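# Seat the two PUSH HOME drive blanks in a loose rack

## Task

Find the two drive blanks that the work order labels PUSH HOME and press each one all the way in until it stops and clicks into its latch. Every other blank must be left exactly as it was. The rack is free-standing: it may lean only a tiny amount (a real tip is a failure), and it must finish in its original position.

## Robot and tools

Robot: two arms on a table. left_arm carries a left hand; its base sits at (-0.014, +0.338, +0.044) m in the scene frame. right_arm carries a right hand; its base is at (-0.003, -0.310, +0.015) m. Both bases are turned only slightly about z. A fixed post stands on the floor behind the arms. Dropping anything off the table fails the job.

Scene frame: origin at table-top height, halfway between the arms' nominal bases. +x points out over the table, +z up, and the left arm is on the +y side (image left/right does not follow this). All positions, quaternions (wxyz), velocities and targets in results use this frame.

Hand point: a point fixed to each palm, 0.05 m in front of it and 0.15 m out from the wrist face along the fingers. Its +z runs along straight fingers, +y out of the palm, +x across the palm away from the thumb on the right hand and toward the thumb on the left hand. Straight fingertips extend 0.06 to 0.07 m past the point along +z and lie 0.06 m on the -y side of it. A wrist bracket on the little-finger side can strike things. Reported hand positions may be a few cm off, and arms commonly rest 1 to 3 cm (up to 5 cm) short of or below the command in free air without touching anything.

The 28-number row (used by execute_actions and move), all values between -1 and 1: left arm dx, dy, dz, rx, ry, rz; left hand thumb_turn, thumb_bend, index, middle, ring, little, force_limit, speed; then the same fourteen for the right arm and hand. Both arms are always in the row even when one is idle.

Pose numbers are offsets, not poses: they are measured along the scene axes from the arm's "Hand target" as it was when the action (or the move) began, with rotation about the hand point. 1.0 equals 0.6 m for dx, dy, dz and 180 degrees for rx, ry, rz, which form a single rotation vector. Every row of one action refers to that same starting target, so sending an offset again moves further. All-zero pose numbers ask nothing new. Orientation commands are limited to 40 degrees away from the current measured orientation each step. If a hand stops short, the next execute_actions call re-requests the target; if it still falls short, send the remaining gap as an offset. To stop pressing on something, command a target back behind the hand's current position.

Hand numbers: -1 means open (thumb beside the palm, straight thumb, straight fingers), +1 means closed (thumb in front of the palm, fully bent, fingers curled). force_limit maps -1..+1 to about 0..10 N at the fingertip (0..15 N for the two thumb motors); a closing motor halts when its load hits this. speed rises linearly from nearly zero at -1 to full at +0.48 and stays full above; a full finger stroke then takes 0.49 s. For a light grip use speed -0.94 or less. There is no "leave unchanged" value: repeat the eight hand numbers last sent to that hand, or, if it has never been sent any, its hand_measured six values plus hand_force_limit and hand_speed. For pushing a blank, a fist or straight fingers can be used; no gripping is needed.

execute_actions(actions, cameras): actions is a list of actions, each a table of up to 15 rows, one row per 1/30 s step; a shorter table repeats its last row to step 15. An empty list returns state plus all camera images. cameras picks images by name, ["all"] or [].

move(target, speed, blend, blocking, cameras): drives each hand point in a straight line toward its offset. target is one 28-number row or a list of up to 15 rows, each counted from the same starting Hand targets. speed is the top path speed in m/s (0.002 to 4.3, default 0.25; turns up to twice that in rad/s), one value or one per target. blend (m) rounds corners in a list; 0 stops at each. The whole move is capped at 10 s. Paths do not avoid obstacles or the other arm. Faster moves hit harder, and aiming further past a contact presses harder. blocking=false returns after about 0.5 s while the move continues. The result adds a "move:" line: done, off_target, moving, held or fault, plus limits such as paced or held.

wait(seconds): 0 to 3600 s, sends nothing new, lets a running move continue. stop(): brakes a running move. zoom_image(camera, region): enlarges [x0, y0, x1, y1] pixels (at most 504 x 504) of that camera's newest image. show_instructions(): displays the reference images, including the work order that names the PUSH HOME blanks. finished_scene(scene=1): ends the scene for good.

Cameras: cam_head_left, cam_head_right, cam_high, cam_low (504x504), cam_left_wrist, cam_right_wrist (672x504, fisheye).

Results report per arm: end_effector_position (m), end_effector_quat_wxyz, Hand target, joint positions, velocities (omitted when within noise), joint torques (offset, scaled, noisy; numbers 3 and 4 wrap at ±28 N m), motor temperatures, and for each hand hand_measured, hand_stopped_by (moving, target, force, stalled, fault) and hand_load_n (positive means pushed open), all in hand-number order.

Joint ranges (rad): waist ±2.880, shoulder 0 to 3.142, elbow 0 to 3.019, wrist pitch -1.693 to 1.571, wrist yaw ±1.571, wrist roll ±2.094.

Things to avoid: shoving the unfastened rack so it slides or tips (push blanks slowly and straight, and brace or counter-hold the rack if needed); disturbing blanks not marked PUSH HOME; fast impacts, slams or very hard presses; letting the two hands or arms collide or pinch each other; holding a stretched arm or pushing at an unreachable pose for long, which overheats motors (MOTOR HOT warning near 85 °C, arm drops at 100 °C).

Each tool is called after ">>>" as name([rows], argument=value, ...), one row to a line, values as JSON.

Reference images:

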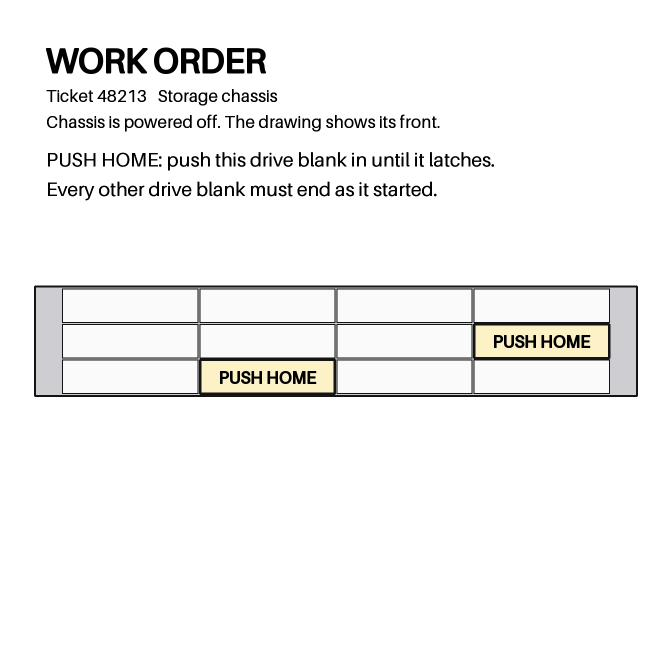

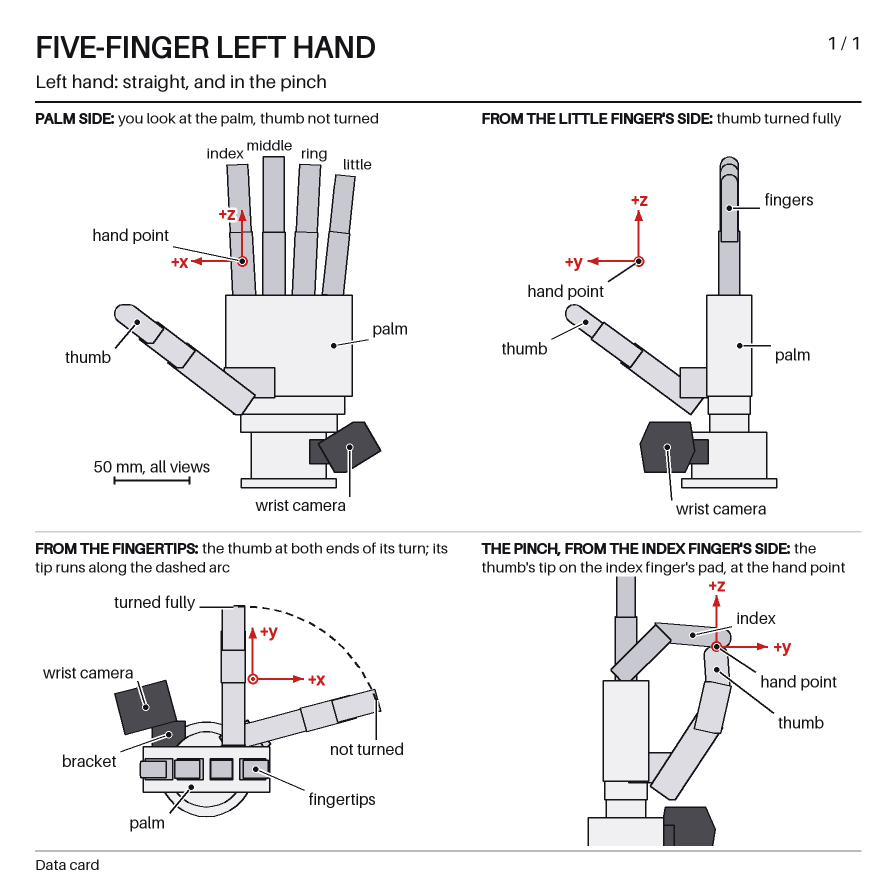

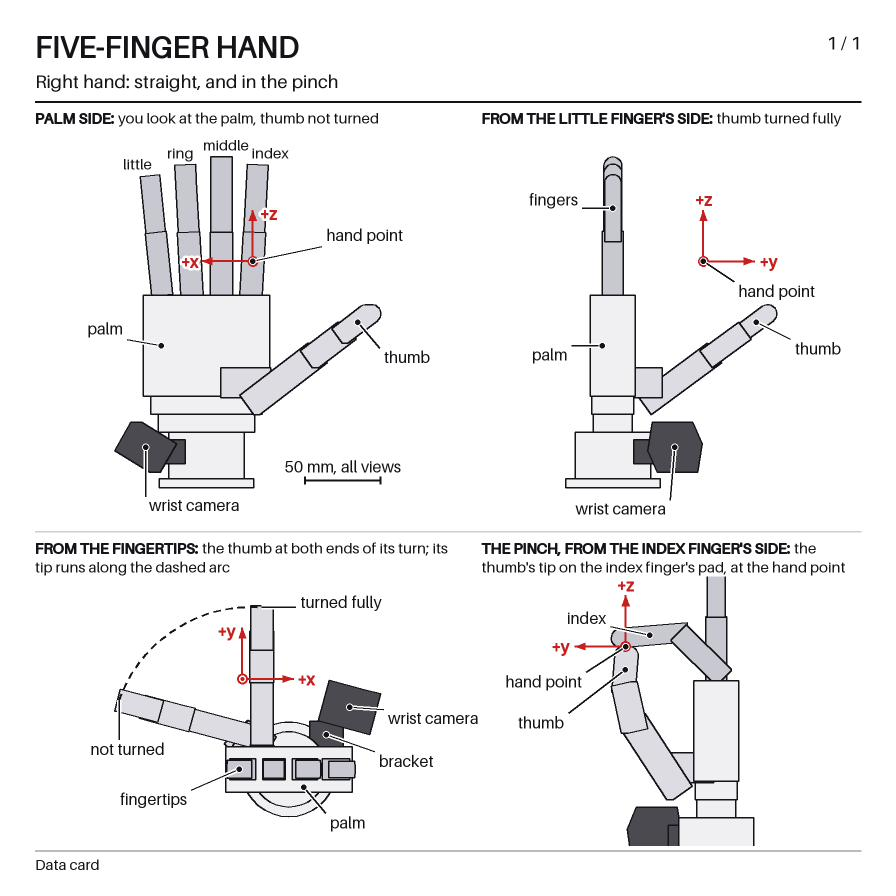

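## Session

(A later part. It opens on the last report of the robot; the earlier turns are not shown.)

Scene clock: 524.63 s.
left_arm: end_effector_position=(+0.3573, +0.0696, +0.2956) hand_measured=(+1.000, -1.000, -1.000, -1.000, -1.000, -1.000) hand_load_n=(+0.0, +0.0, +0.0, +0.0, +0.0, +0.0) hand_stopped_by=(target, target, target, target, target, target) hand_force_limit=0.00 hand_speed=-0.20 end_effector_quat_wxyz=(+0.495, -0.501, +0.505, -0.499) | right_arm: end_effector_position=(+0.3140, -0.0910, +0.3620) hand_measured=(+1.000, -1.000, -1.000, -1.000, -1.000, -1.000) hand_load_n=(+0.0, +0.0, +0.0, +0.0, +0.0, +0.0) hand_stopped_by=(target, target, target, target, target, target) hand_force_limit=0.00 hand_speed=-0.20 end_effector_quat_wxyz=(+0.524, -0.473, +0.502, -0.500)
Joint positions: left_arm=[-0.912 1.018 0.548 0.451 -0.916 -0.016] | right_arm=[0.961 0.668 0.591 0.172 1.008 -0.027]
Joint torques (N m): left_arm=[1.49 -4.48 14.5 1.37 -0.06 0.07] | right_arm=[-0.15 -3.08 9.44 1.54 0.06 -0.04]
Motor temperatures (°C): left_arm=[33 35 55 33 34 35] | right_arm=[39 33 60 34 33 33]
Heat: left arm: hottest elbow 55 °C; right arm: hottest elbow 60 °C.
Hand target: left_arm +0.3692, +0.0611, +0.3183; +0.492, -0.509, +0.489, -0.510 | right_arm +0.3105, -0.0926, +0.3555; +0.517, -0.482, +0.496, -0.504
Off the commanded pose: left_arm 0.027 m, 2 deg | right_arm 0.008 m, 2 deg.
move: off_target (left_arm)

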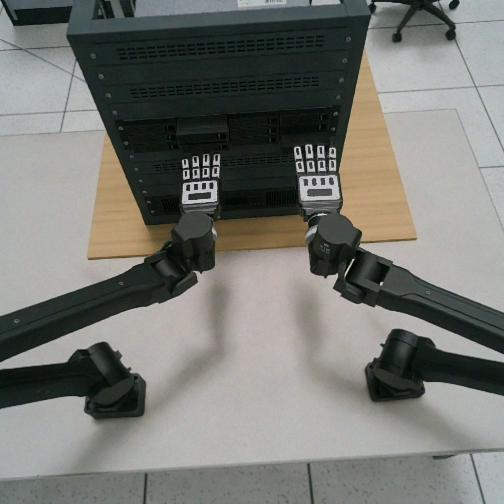

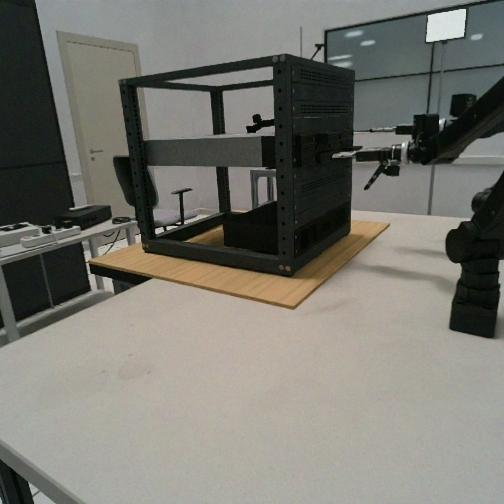

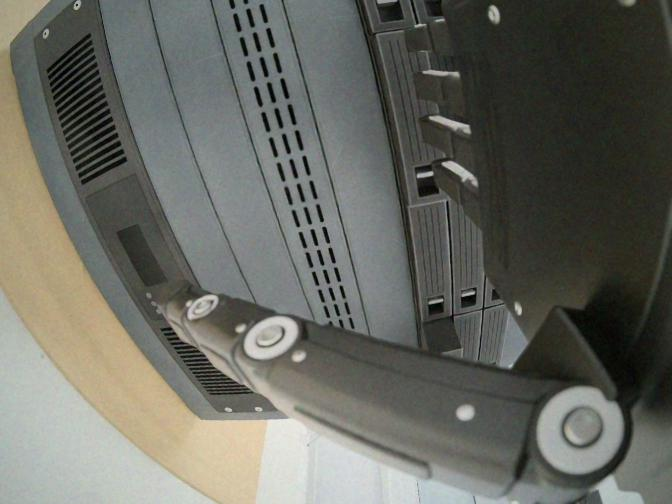

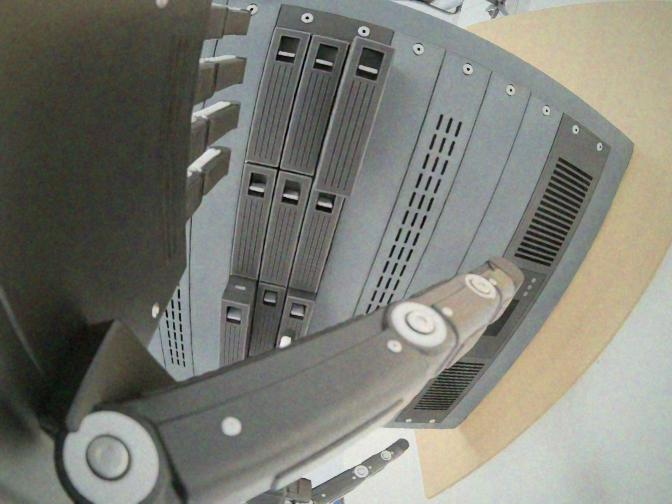

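>>> move(target=[0.025,-0.002,-0.008,0,0.002,0,1,-1,-1,-1,-1,-1,0,-0.2,0,0,0,0,0,0,1,-1,-1,-1,-1,-1,0,-0.2], speed=0.04, cameras=["cam_high","cam_low","cam_left_wrist"])

>>> zoom_image(camera="cam_low", region=[310, 120, 370, 180])

>>> zoom_image(camera="cam_left_wrist", region=[350, 0, 550, 220])

Scene clock: 532.13 s.
left_arm: end_effector_position=(+0.3709, +0.0693, +0.2880) hand_measured=(+1.000, -1.000, -1.000, -1.000, -1.000, -1.000) hand_load_n=(+0.0, +0.0, +0.0, +0.0, -0.5, +0.0) hand_stopped_by=(target, target, target, target, target, target) hand_force_limit=0.00 hand_speed=-0.20 end_effector_quat_wxyz=(+0.494, -0.503, +0.511, -0.492) | right_arm: end_effector_position=(+0.3140, -0.0910, +0.3620) hand_measured=(+1.000, -1.000, -1.000, -1.000, -1.000, -1.000) hand_load_n=(+0.0, +0.0, +0.0, +0.0, +0.0, +0.0) hand_stopped_by=(target, target, target, target, target, target) hand_force_limit=0.00 hand_speed=-0.20 end_effector_quat_wxyz=(+0.524, -0.473, +0.502, -0.500)
Joint positions: left_arm=[-0.876 1.057 0.563 0.451 -0.881 -0.024] | right_arm=[0.961 0.668 0.591 0.172 1.008 -0.027]
Joint torques (N m): left_arm=[1.44 -4.54 14.48 1.76 -0.12 0.06] | right_arm=[0.21 -3.6 9.42 1.35 0.03 -0.05]
Motor temperatures (°C): left_arm=[33 35 55 33 34 35] | right_arm=[39 33 59 34 33 33]
Heat: left arm: hottest elbow 55 °C; right arm: hottest elbow 59 °C.
Hand target: left_arm +0.3843, +0.0599, +0.3137; +0.491, -0.510, +0.490, -0.509 | right_arm +0.3105, -0.0925, +0.3556; +0.517, -0.482, +0.496, -0.504
Off the commanded pose: left_arm 0.030 m, 3 deg | right_arm 0.007 m, 2 deg.
move: off_target (left_arm)

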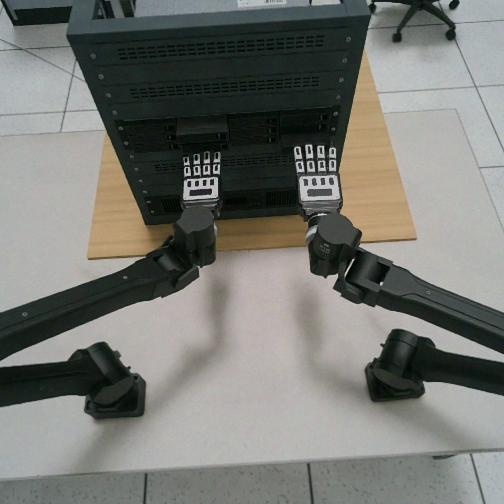

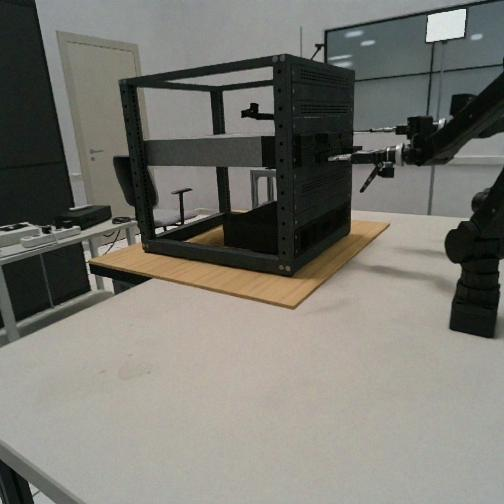

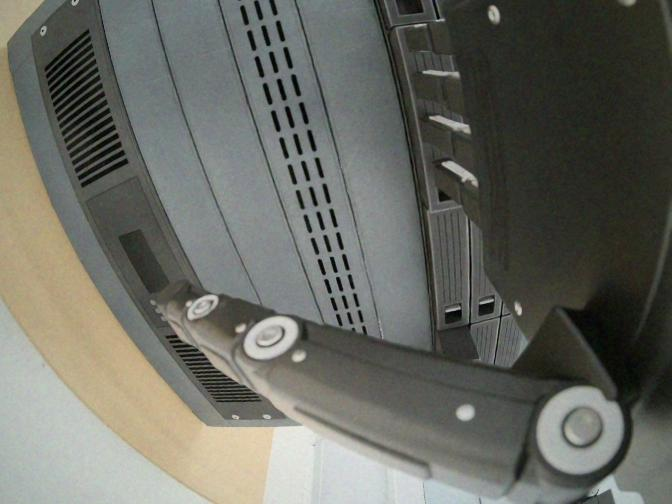

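Scaled by 8.400 from the camera's image (finer frame: 720x720).

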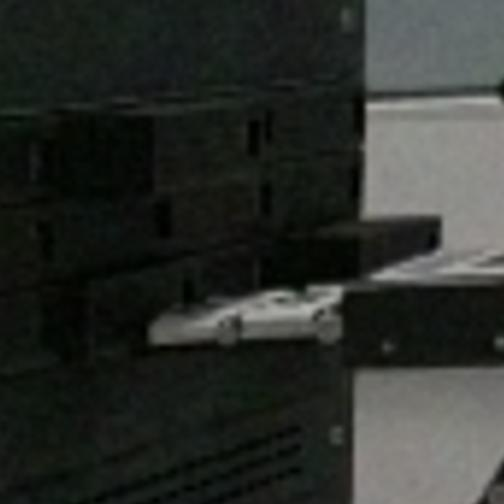

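Scaled by 2.291 from the camera's image (finer frame: 960x720).

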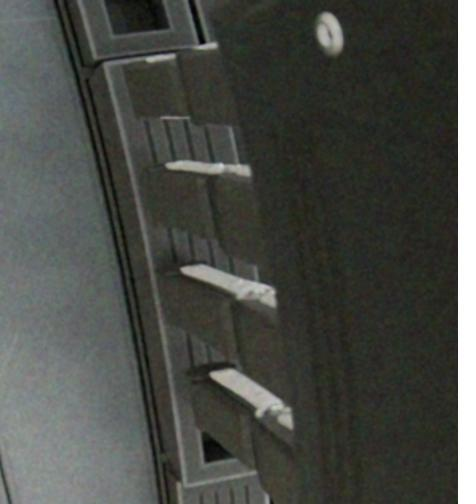

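>>> move(target=[0.0,-0.001,0.013,-0.003,-0.01,0,1,-1,-1,-1,-1,-1,0,-0.2,0,0,0,0,0,0,1,-1,-1,-1,-1,-1,0,-0.2], speed=0.04, cameras=["cam_high","cam_low","cam_left_wrist"])

>>> zoom_image(camera="cam_low", region=[310, 120, 370, 180])

>>> zoom_image(camera="cam_left_wrist", region=[350, 0, 550, 220])

Scene clock: 542.27 s.
left_arm: end_effector_position=(+0.3722, +0.0678, +0.2949) hand_measured=(+1.000, -1.000, -1.000, -1.000, -1.000, -1.000) hand_load_n=(+0.0, +0.0, +0.0, -0.5, +0.0, +0.0) hand_stopped_by=(target, target, target, target, target, target) hand_force_limit=0.00 hand_speed=-0.20 end_effector_quat_wxyz=(+0.493, -0.504, +0.500, -0.503) | right_arm: end_effector_position=(+0.3140, -0.0910, +0.3620) hand_measured=(+1.000, -1.000, -1.000, -1.000, -1.000, -1.000) hand_load_n=(+0.0, +0.0, +0.0, +0.0, +0.0, +0.0) hand_stopped_by=(target, target, target, target, target, target) hand_force_limit=0.00 hand_speed=-0.20 end_effector_quat_wxyz=(+0.524, -0.473, +0.502, -0.500)
Joint positions: left_arm=[-0.876 1.057 0.563 0.482 -0.881 -0.023] | right_arm=[0.961 0.668 0.591 0.172 1.008 -0.027]
Joint torques (N m): left_arm=[1.44 -5.36 14 2.74 -0.22 0.3] | right_arm=[0.56 -3.96 9.32 1.5 0.03 -0.01]
Motor temperatures (°C): left_arm=[33 35 56 33 34 35] | right_arm=[39 33 58 34 33 33]
Heat: left arm: hottest elbow 56 °C; right arm: hottest elbow 58 °C.
Hand target: left_arm +0.3842, +0.0592, +0.3214; +0.496, -0.504, +0.480, -0.519 | right_arm +0.3105, -0.0925, +0.3556; +0.517, -0.482, +0.496, -0.504
Off the commanded pose: left_arm 0.030 m, 3 deg | right_arm 0.007 m, 2 deg.
move: off_target (left_arm)

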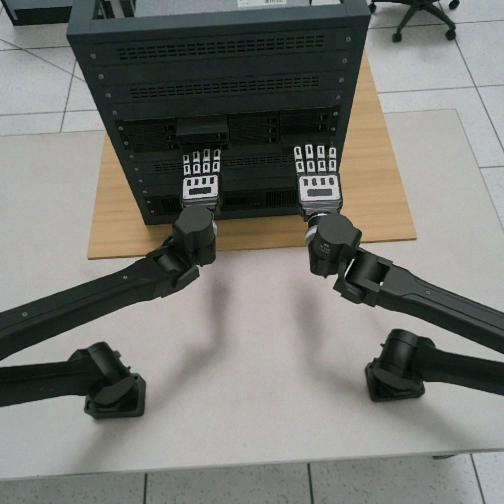

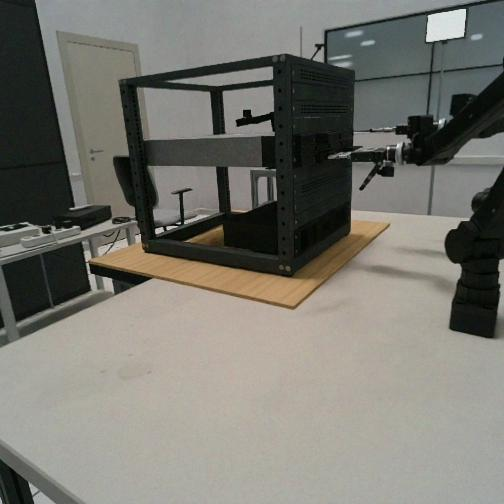

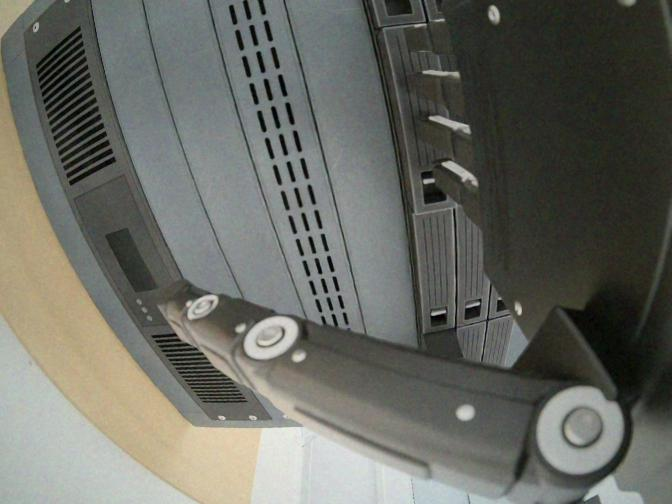

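Scaled by 8.400 from the camera's image (finer frame: 720x720).

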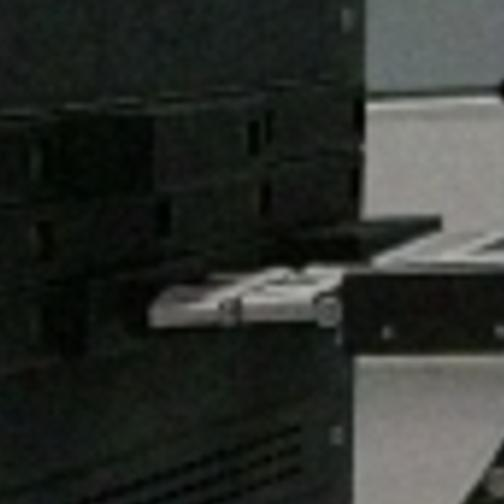

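Scaled by 2.291 from the camera's image (finer frame: 960x720).

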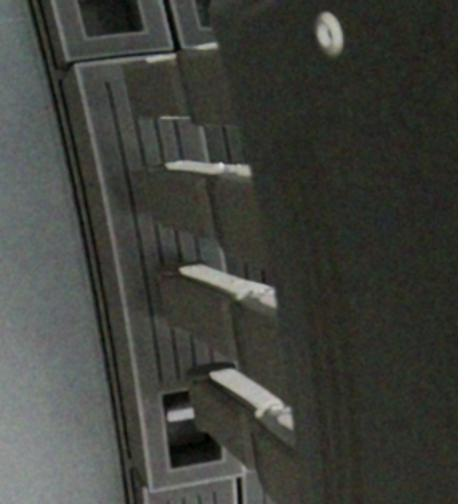

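>>> move(target=[0.015,0,0.003,0,0,0,1,-1,-1,-1,-1,-1,0,-0.2,0,0,0,0,0,0,1,-1,-1,-1,-1,-1,0,-0.2], speed=0.03, cameras=["cam_high","cam_low","cam_left_wrist"])

>>> zoom_image(camera="cam_low", region=[310, 120, 370, 180])

>>> zoom_image(camera="cam_left_wrist", region=[350, 0, 550, 220])

Scene clock: 549.07 s.
left_arm: end_effector_position=(+0.3774, +0.0683, +0.2942) hand_measured=(+1.000, -1.000, -1.000, -1.000, -1.000, -1.000) hand_load_n=(+0.0, +0.0, +0.0, +0.0, +0.0, +0.0) hand_stopped_by=(target, target, target, target, target, target) hand_force_limit=0.00 hand_speed=-0.20 end_effector_quat_wxyz=(+0.493, -0.504, +0.501, -0.502) | right_arm: end_effector_position=(+0.3140, -0.0910, +0.3620) hand_measured=(+1.000, -1.000, -1.000, -1.000, -1.000, -1.000) hand_load_n=(+0.0, +0.0, +0.0, +0.0, +0.0, +0.0) hand_stopped_by=(target, target, target, target, target, target) hand_force_limit=0.00 hand_speed=-0.20 end_effector_quat_wxyz=(+0.524, -0.473, +0.502, -0.500)
Joint positions: left_arm=[-0.862 1.067 0.57 0.482 -0.866 -0.023] | right_arm=[0.961 0.668 0.591 0.172 1.008 -0.027]
Joint torques (N m): left_arm=[1.96 -5.25 14.56 2.73 0.01 0.31] | right_arm=[0.73 -4.37 9.44 1.61 0.07 -0.11]
Motor temperatures (°C): left_arm=[33 35 56 33 34 35] | right_arm=[39 33 57 33 32 33]
Heat: left arm: hottest elbow 56 °C; right arm: hottest elbow 57 °C.
Hand target: left_arm +0.3933, +0.0593, +0.3232; +0.496, -0.504, +0.480, -0.519 | right_arm +0.3105, -0.0925, +0.3556; +0.517, -0.482, +0.496, -0.504
Off the commanded pose: left_arm 0.034 m, 3 deg | right_arm 0.007 m, 2 deg.
move: off_target (left_arm)

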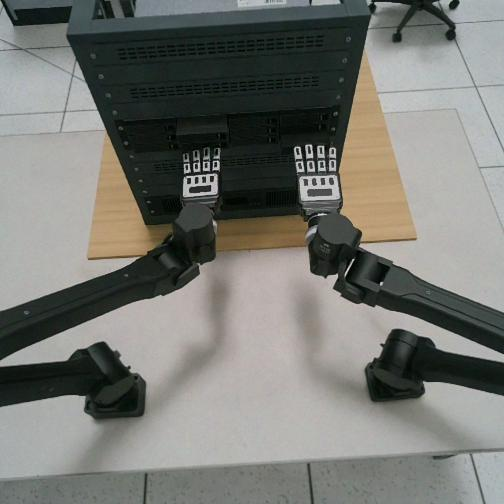

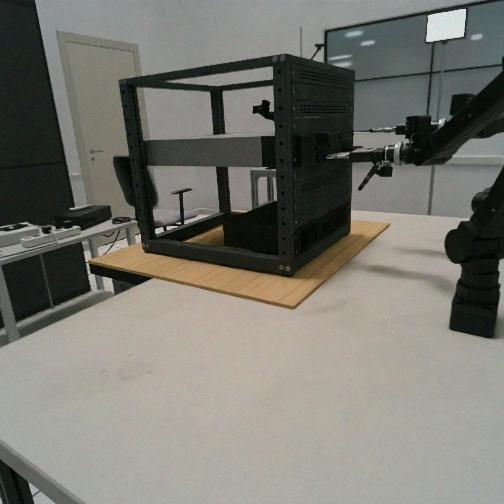

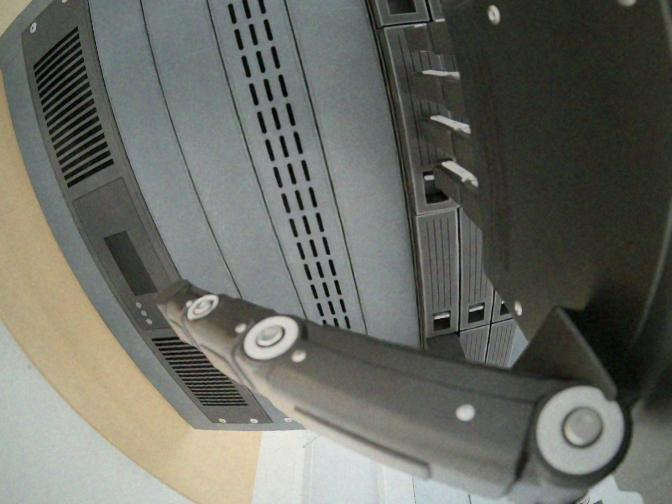

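Scaled by 8.400 from the camera's image (finer frame: 720x720).

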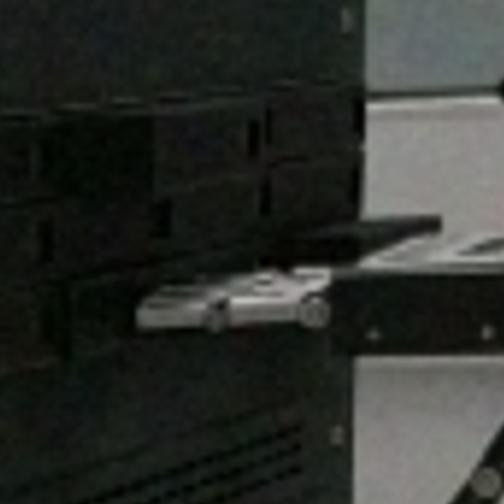

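Scaled by 2.291 from the camera's image (finer frame: 960x720).

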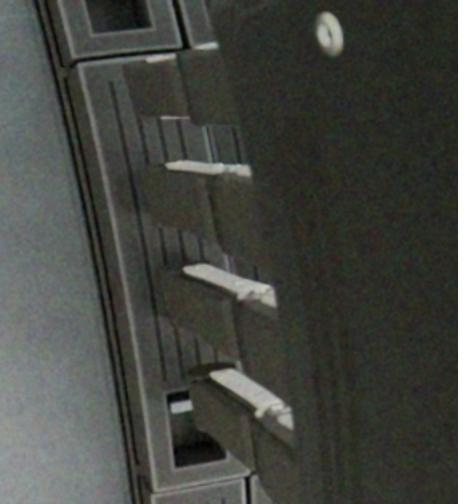

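>>> move(target=[0.018,0,0.003,0,0,0,1,-1,-1,-1,-1,-1,0,-0.2,0,0,0,0,0,0,1,-1,-1,-1,-1,-1,0,-0.2], speed=0.03, cameras=["cam_high","cam_low","cam_left_wrist"])

>>> zoom_image(camera="cam_low", region=[310, 120, 370, 180])

>>> zoom_image(camera="cam_left_wrist", region=[350, 0, 550, 220])

Scene clock: 553.50 s.
left_arm: end_effector_position=(+0.3831, +0.0682, +0.2949) hand_measured=(+1.000, -1.000, -1.000, -1.000, -1.000, -1.000) hand_load_n=(+0.0, +0.0, +0.0, +0.0, +0.0, +0.0) hand_stopped_by=(target, target, target, target, target, target) hand_force_limit=0.00 hand_speed=-0.20 end_effector_quat_wxyz=(+0.492, -0.503, +0.502, -0.502) | right_arm: end_effector_position=(+0.3140, -0.0910, +0.3620) hand_measured=(+1.000, -1.000, -1.000, -1.000, -1.000, -1.000) hand_load_n=(+0.0, +0.0, +0.0, +0.0, +0.0, +0.0) hand_stopped_by=(target, target, target, target, target, target) hand_force_limit=0.00 hand_speed=-0.20 end_effector_quat_wxyz=(+0.524, -0.473, +0.502, -0.500)
Joint positions: left_arm=[-0.847 1.077 0.579 0.482 -0.849 -0.023] | right_arm=[0.961 0.668 0.591 0.172 1.008 -0.027]
Joint torques (N m): left_arm=[2.2 -4.66 15.32 2.77 0.26 0.26] | right_arm=[0.15 -3.84 9.35 1.43 0.08 0]
Motor temperatures (°C): left_arm=[33 35 56 33 34 35] | right_arm=[39 33 56 33 32 33]
Heat: left arm: hottest elbow 56 °C; right arm: hottest elbow 56 °C.
Hand target: left_arm +0.4040, +0.0593, +0.3249; +0.496, -0.504, +0.480, -0.519 | right_arm +0.3105, -0.0925, +0.3556; +0.517, -0.482, +0.496, -0.504
Off the commanded pose: left_arm 0.038 m, 3 deg | right_arm 0.007 m, 2 deg.
move: off_target (left_arm)

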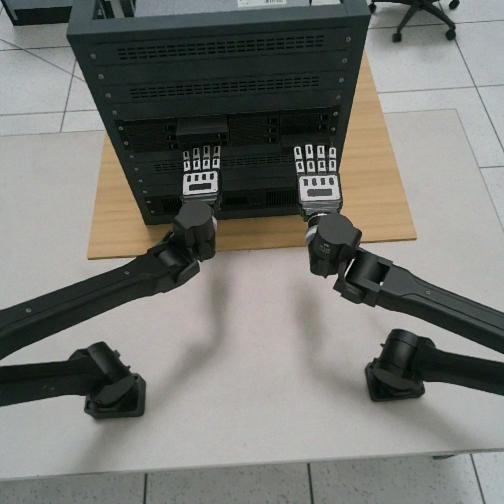

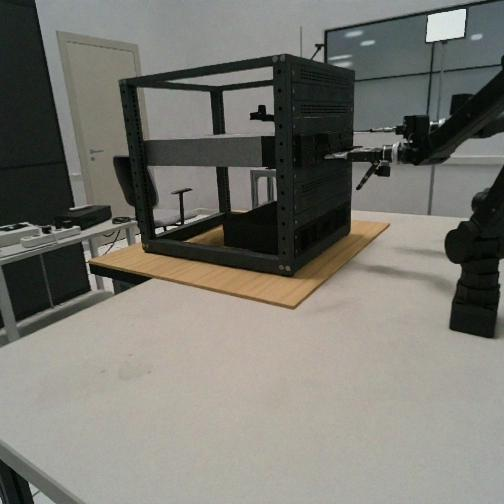

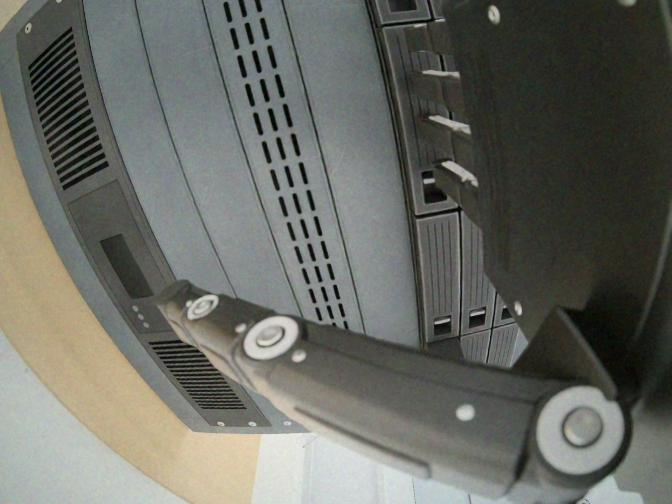

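Scaled by 8.400 from the camera's image (finer frame: 720x720).

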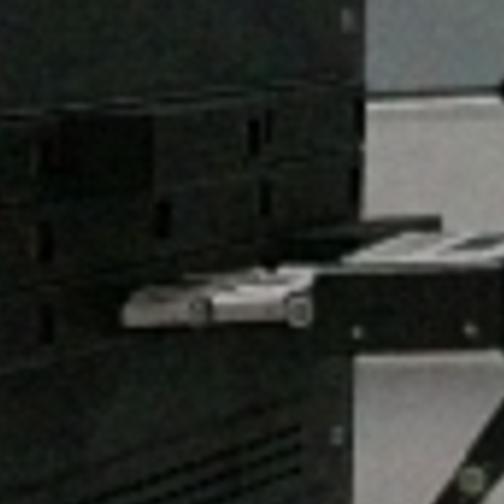

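Scaled by 2.291 from the camera's image (finer frame: 960x720).

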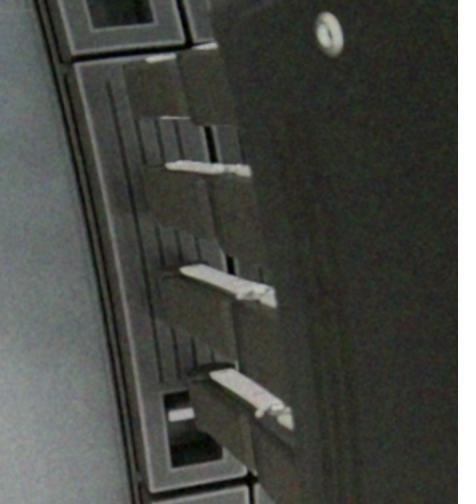

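>>> move(target=[0.015,0,0.002,0,0,0,1,-1,-1,-1,-1,-1,0,-0.2,0,0,0,0,0,0,1,-1,-1,-1,-1,-1,0,-0.2], speed=0.03, cameras=["cam_high","cam_low","cam_left_wrist"])

>>> zoom_image(camera="cam_low", region=[310, 120, 370, 180])

>>> zoom_image(camera="cam_left_wrist", region=[350, 0, 550, 220])

Scene clock: 560.20 s.
left_arm: end_effector_position=(+0.3834, +0.0680, +0.2949) hand_measured=(+1.000, -1.000, -1.000, -1.000, -1.000, -1.000) hand_load_n=(+0.0, +0.0, +0.0, +0.0, +0.0, +0.0) hand_stopped_by=(target, target, target, target, target, target) hand_force_limit=0.00 hand_speed=-0.20 end_effector_quat_wxyz=(+0.492, -0.502, +0.503, -0.503) | right_arm: end_effector_position=(+0.3140, -0.0910, +0.3620) hand_measured=(+1.000, -1.000, -1.000, -1.000, -1.000, -1.000) hand_load_n=(+0.0, +0.0, +0.0, +0.0, +0.0, +0.0) hand_stopped_by=(target, target, target, target, target, target) hand_force_limit=0.00 hand_speed=-0.20 end_effector_quat_wxyz=(+0.524, -0.473, +0.502, -0.500)
Joint positions: left_arm=[-0.845 1.077 0.579 0.482 -0.844 -0.023] | right_arm=[0.961 0.668 0.591 0.172 1.008 -0.027]
Joint torques (N m): left_arm=[4.13 -3.55 16.29 2.8 0.74 0.29] | right_arm=[0.67 -4.25 9.33 1.43 0.01 -0.04]
Motor temperatures (°C): left_arm=[33 35 58 33 34 35] | right_arm=[38 33 56 33 32 33]
Heat: left arm: hottest elbow 58 °C; right arm: hottest elbow 56 °C.
Hand target: left_arm +0.4130, +0.0593, +0.3261; +0.496, -0.504, +0.480, -0.519 | right_arm +0.3105, -0.0925, +0.3556; +0.517, -0.482, +0.496, -0.504
Off the commanded pose: left_arm 0.044 m, 3 deg | right_arm 0.007 m, 2 deg.
move: off_target (left_arm)

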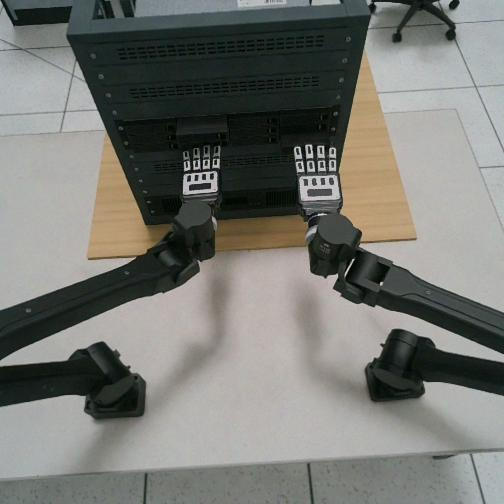

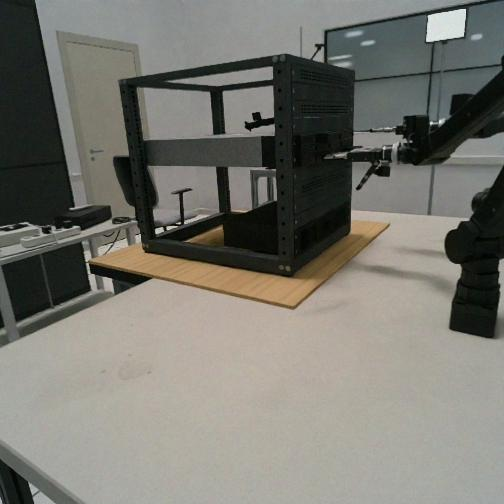

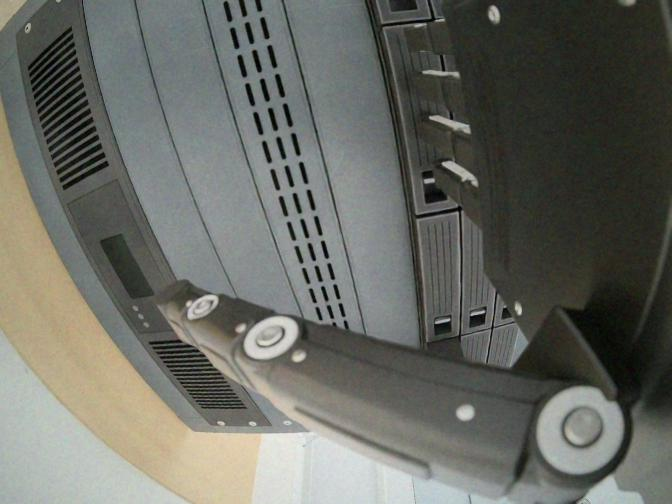

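Scaled by 8.400 from the camera's image (finer frame: 720x720).

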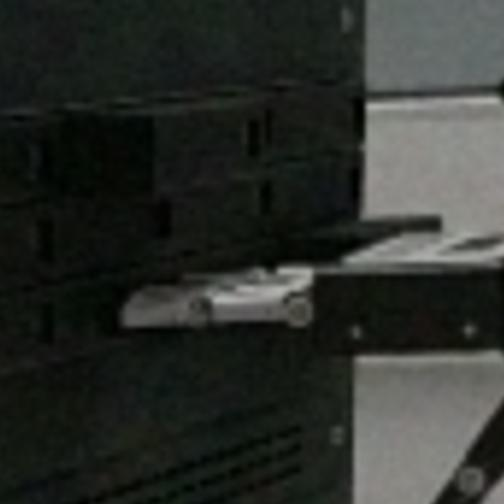

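Scaled by 2.291 from the camera's image (finer frame: 960x720).

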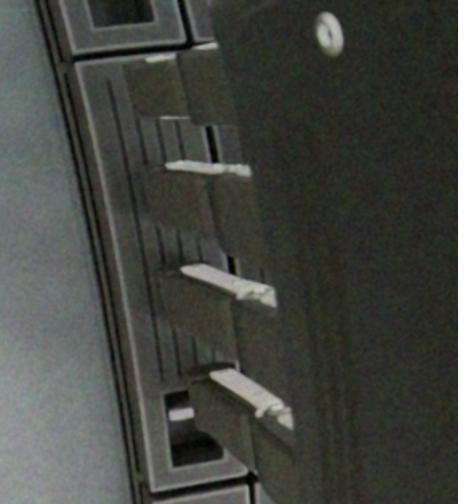

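>>> move(target=[0.018,0,0,0,0,0,1,-1,-1,-1,-1,-1,0,-0.2,0,0,0,0,0,0,1,-1,-1,-1,-1,-1,0,-0.2], speed=0.03, cameras=["cam_high","cam_low","cam_left_wrist"])

>>> zoom_image(camera="cam_left_wrist", region=[350, 0, 550, 220])

>>> zoom_image(camera="cam_left_wrist", region=[380, 160, 480, 260])

Scene clock: 565.40 s.
left_arm: end_effector_position=(+0.3840, +0.0676, +0.2956) hand_measured=(+1.000, -1.000, -1.000, -1.000, -1.000, -1.000) hand_load_n=(+0.0, +0.0, +0.0, -0.5, +0.0, +0.0) hand_stopped_by=(target, target, target, target, target, target) hand_force_limit=0.00 hand_speed=-0.20 end_effector_quat_wxyz=(+0.491, -0.501, +0.503, -0.505) | right_arm: end_effector_position=(+0.3140, -0.0910, +0.3620) hand_measured=(+1.000, -1.000, -1.000, -1.000, -1.000, -1.000) hand_load_n=(+0.0, +0.0, +0.0, +0.0, +0.0, +0.0) hand_stopped_by=(target, target, target, target, target, target) hand_force_limit=0.00 hand_speed=-0.20 end_effector_quat_wxyz=(+0.524, -0.473, +0.502, -0.500)
Joint positions: left_arm=[-0.842 1.077 0.579 0.485 -0.837 -0.023] | right_arm=[0.961 0.668 0.591 0.172 1.008 -0.027]
Joint torques (N m): left_arm=[5.54 -2.14 17.43 2.88 1.28 0.28] | right_arm=[0.26 -4.13 9.18 1.48 0.04 -0.03]
Motor temperatures (°C): left_arm=[33 35 59 33 35 35] | right_arm=[38 33 55 33 32 33]
Heat: left arm: hottest elbow 59 °C; right arm: hottest elbow 55 °C.
Hand target: left_arm +0.4237, +0.0593, +0.3261; +0.496, -0.504, +0.480, -0.519 | right_arm +0.3105, -0.0925, +0.3556; +0.517, -0.482, +0.496, -0.504
Off the commanded pose: left_arm 0.051 m, 3 deg | right_arm 0.007 m, 2 deg.
move: off_target (left_arm)

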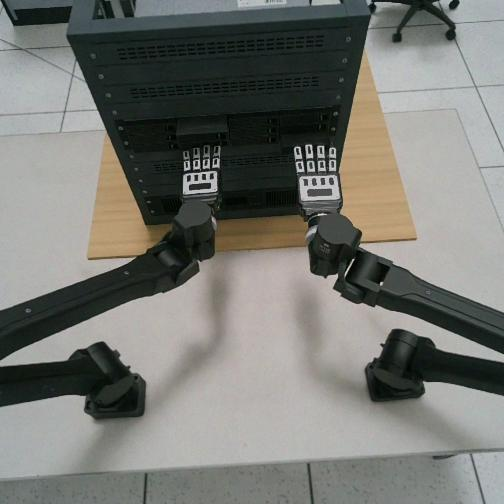

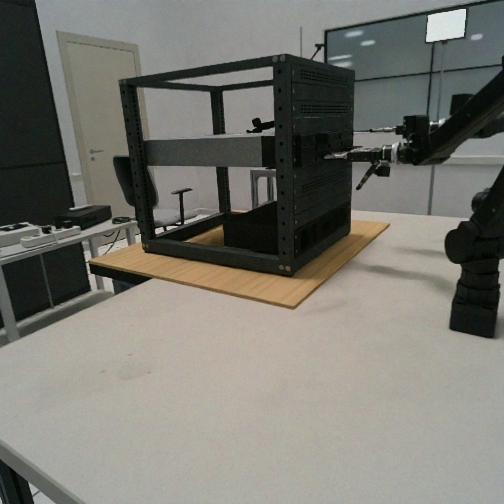

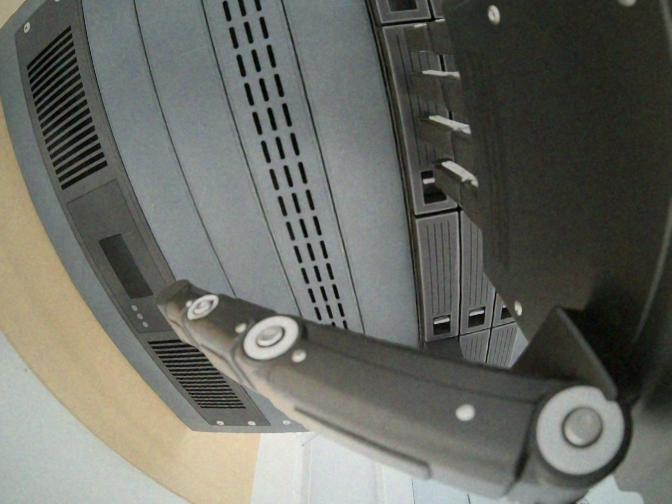

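Scaled by 2.291 from the camera's image (finer frame: 960x720).

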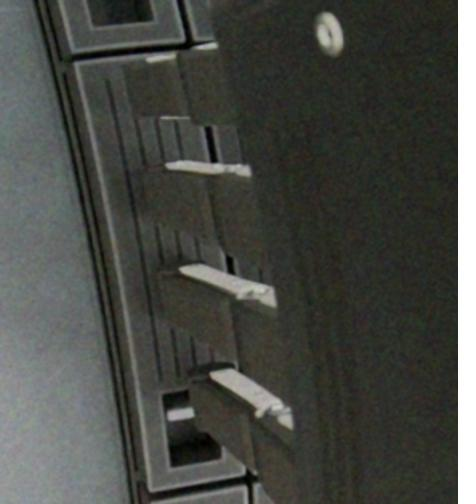

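Scaled by 5.040 from the camera's image (finer frame: 960x720).

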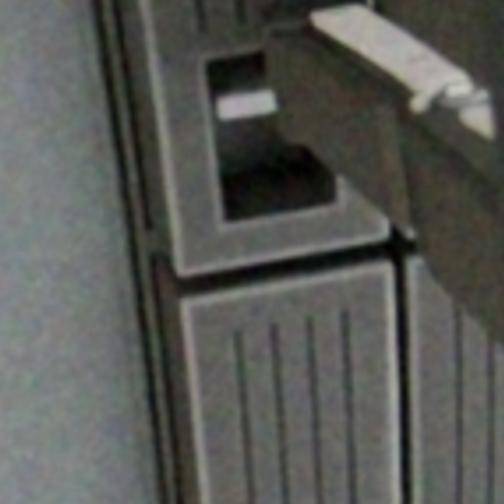

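>>> move([
  [-0.07,0,-0.02,0,0,0,1,-1,-1,-1,-1,-1,0,-0.2,0,0,0,0,0,0,1,-1,-1,-1,-1,-1,0,-0.2],
  [-0.2,0.01,-0.04,0,0,0,1,-1,-1,-1,-1,-1,0,-0.2,0,0,0,0,0,0,1,-1,-1,-1,-1,-1,0,-0.2],
], speed=0.06, blend=0.005, cameras=["all"])

>>> zoom_image(camera="cam_low", region=[290, 110, 370, 190])

>>> zoom_image(camera="cam_left_wrist", region=[330, 0, 550, 380])

>>> zoom_image(camera="cam_right_wrist", region=[200, 0, 420, 370])

>>> zoom_image(camera="cam_high", region=[100, 80, 350, 200])

Scene clock: 580.37 s.
left_arm: end_effector_position=(+0.3071, +0.0660, +0.2961) hand_measured=(+1.000, -1.000, -1.000, -1.000, -1.000, -1.000) hand_load_n=(+0.0, +0.0, +0.0, +0.0, +0.0, +0.0) hand_stopped_by=(target, target, target, target, target, target) hand_force_limit=0.00 hand_speed=-0.20 end_effector_quat_wxyz=(+0.497, -0.507, +0.485, -0.511) | right_arm: end_effector_position=(+0.3140, -0.0910, +0.3620) hand_measured=(+1.000, -1.000, -1.000, -1.000, -1.000, -1.000) hand_load_n=(+0.0, +0.0, +0.0, +0.0, +0.0, +0.0) hand_stopped_by=(target, target, target, target, target, target) hand_force_limit=0.00 hand_speed=-0.20 end_effector_quat_wxyz=(+0.524, -0.473, +0.502, -0.500)
Joint positions: left_arm=[-1.077 0.949 0.479 0.506 -1.097 -0.004] | right_arm=[0.961 0.668 0.591 0.172 1.008 -0.027]
Joint torques (N m): left_arm=[-0.67 -5.19 9.47 2.52 -0.16 0.34] | right_arm=[0.03 -4.01 9.55 1.52 0.03 -0.07]
Motor temperatures (°C): left_arm=[33 35 61 33 36 35] | right_arm=[38 33 54 33 32 33]
Heat: left arm: hottest elbow 61 °C; right arm: hottest elbow 54 °C.
Hand target: left_arm +0.3039, +0.0653, +0.3021; +0.496, -0.504, +0.480, -0.519 | right_arm +0.3105, -0.0925, +0.3556; +0.517, -0.482, +0.496, -0.504
Off the commanded pose: left_arm 0.007 m, 1 deg | right_arm 0.007 m, 2 deg.
move: done

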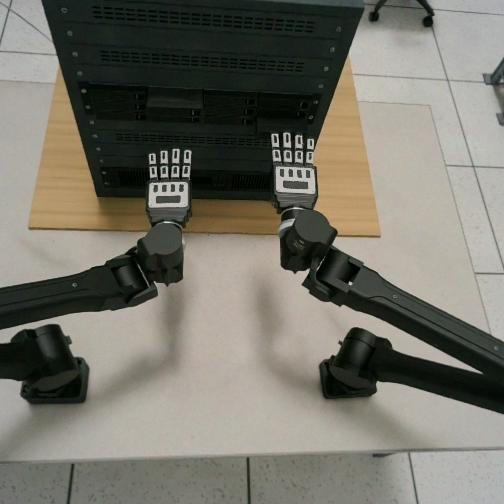

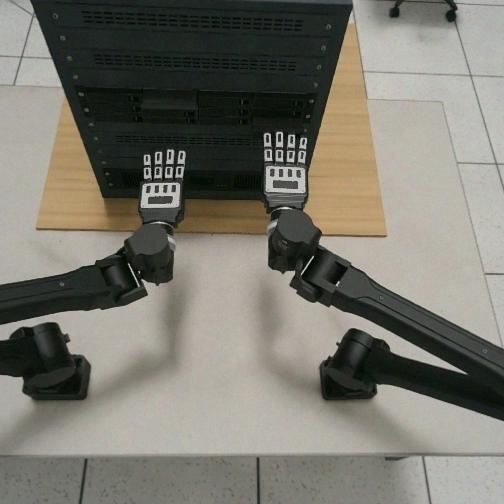

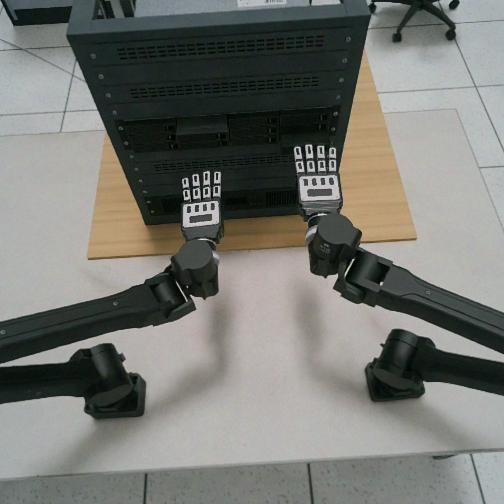

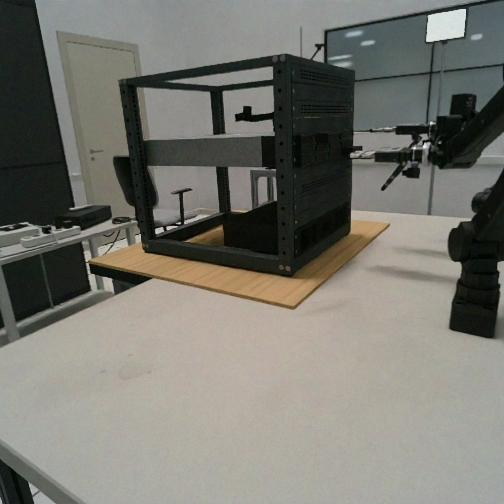

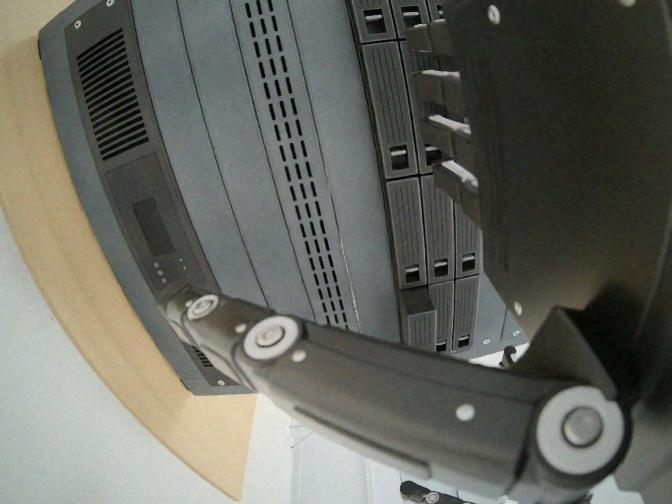

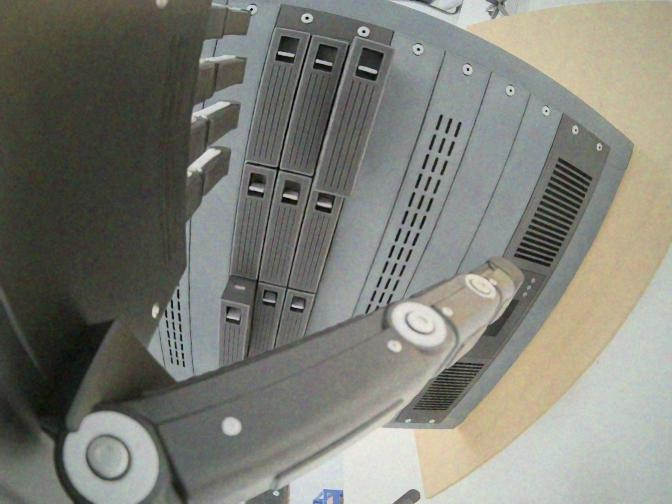

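Scaled by 6.300 from the camera's image (finer frame: 720x720).

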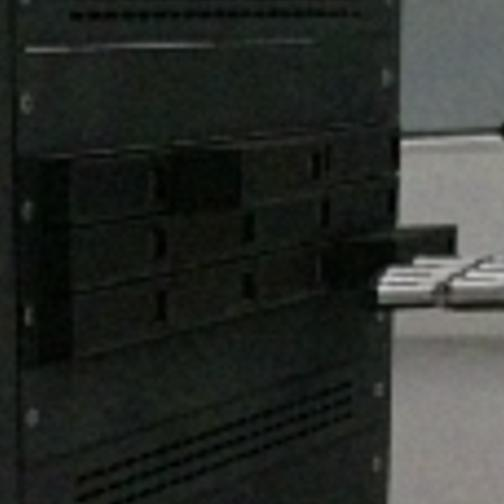

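Scaled by 1.326 from the camera's image (finer frame: 960x720).

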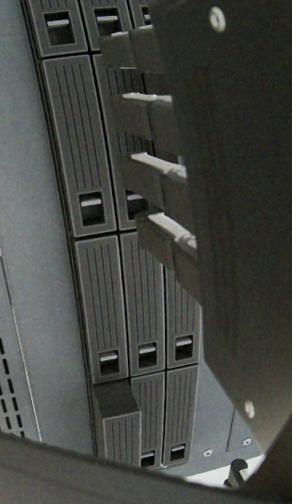

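Scaled by 1.362 from the camera's image (finer frame: 960x720).

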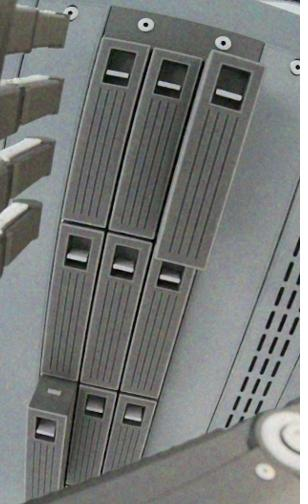

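Scaled by 2.016 from the camera's image (finer frame: 720x720).

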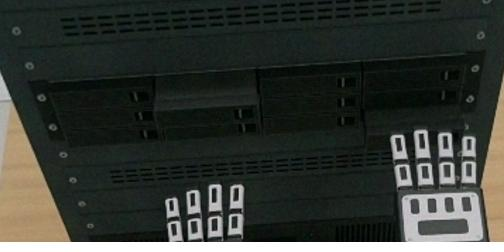

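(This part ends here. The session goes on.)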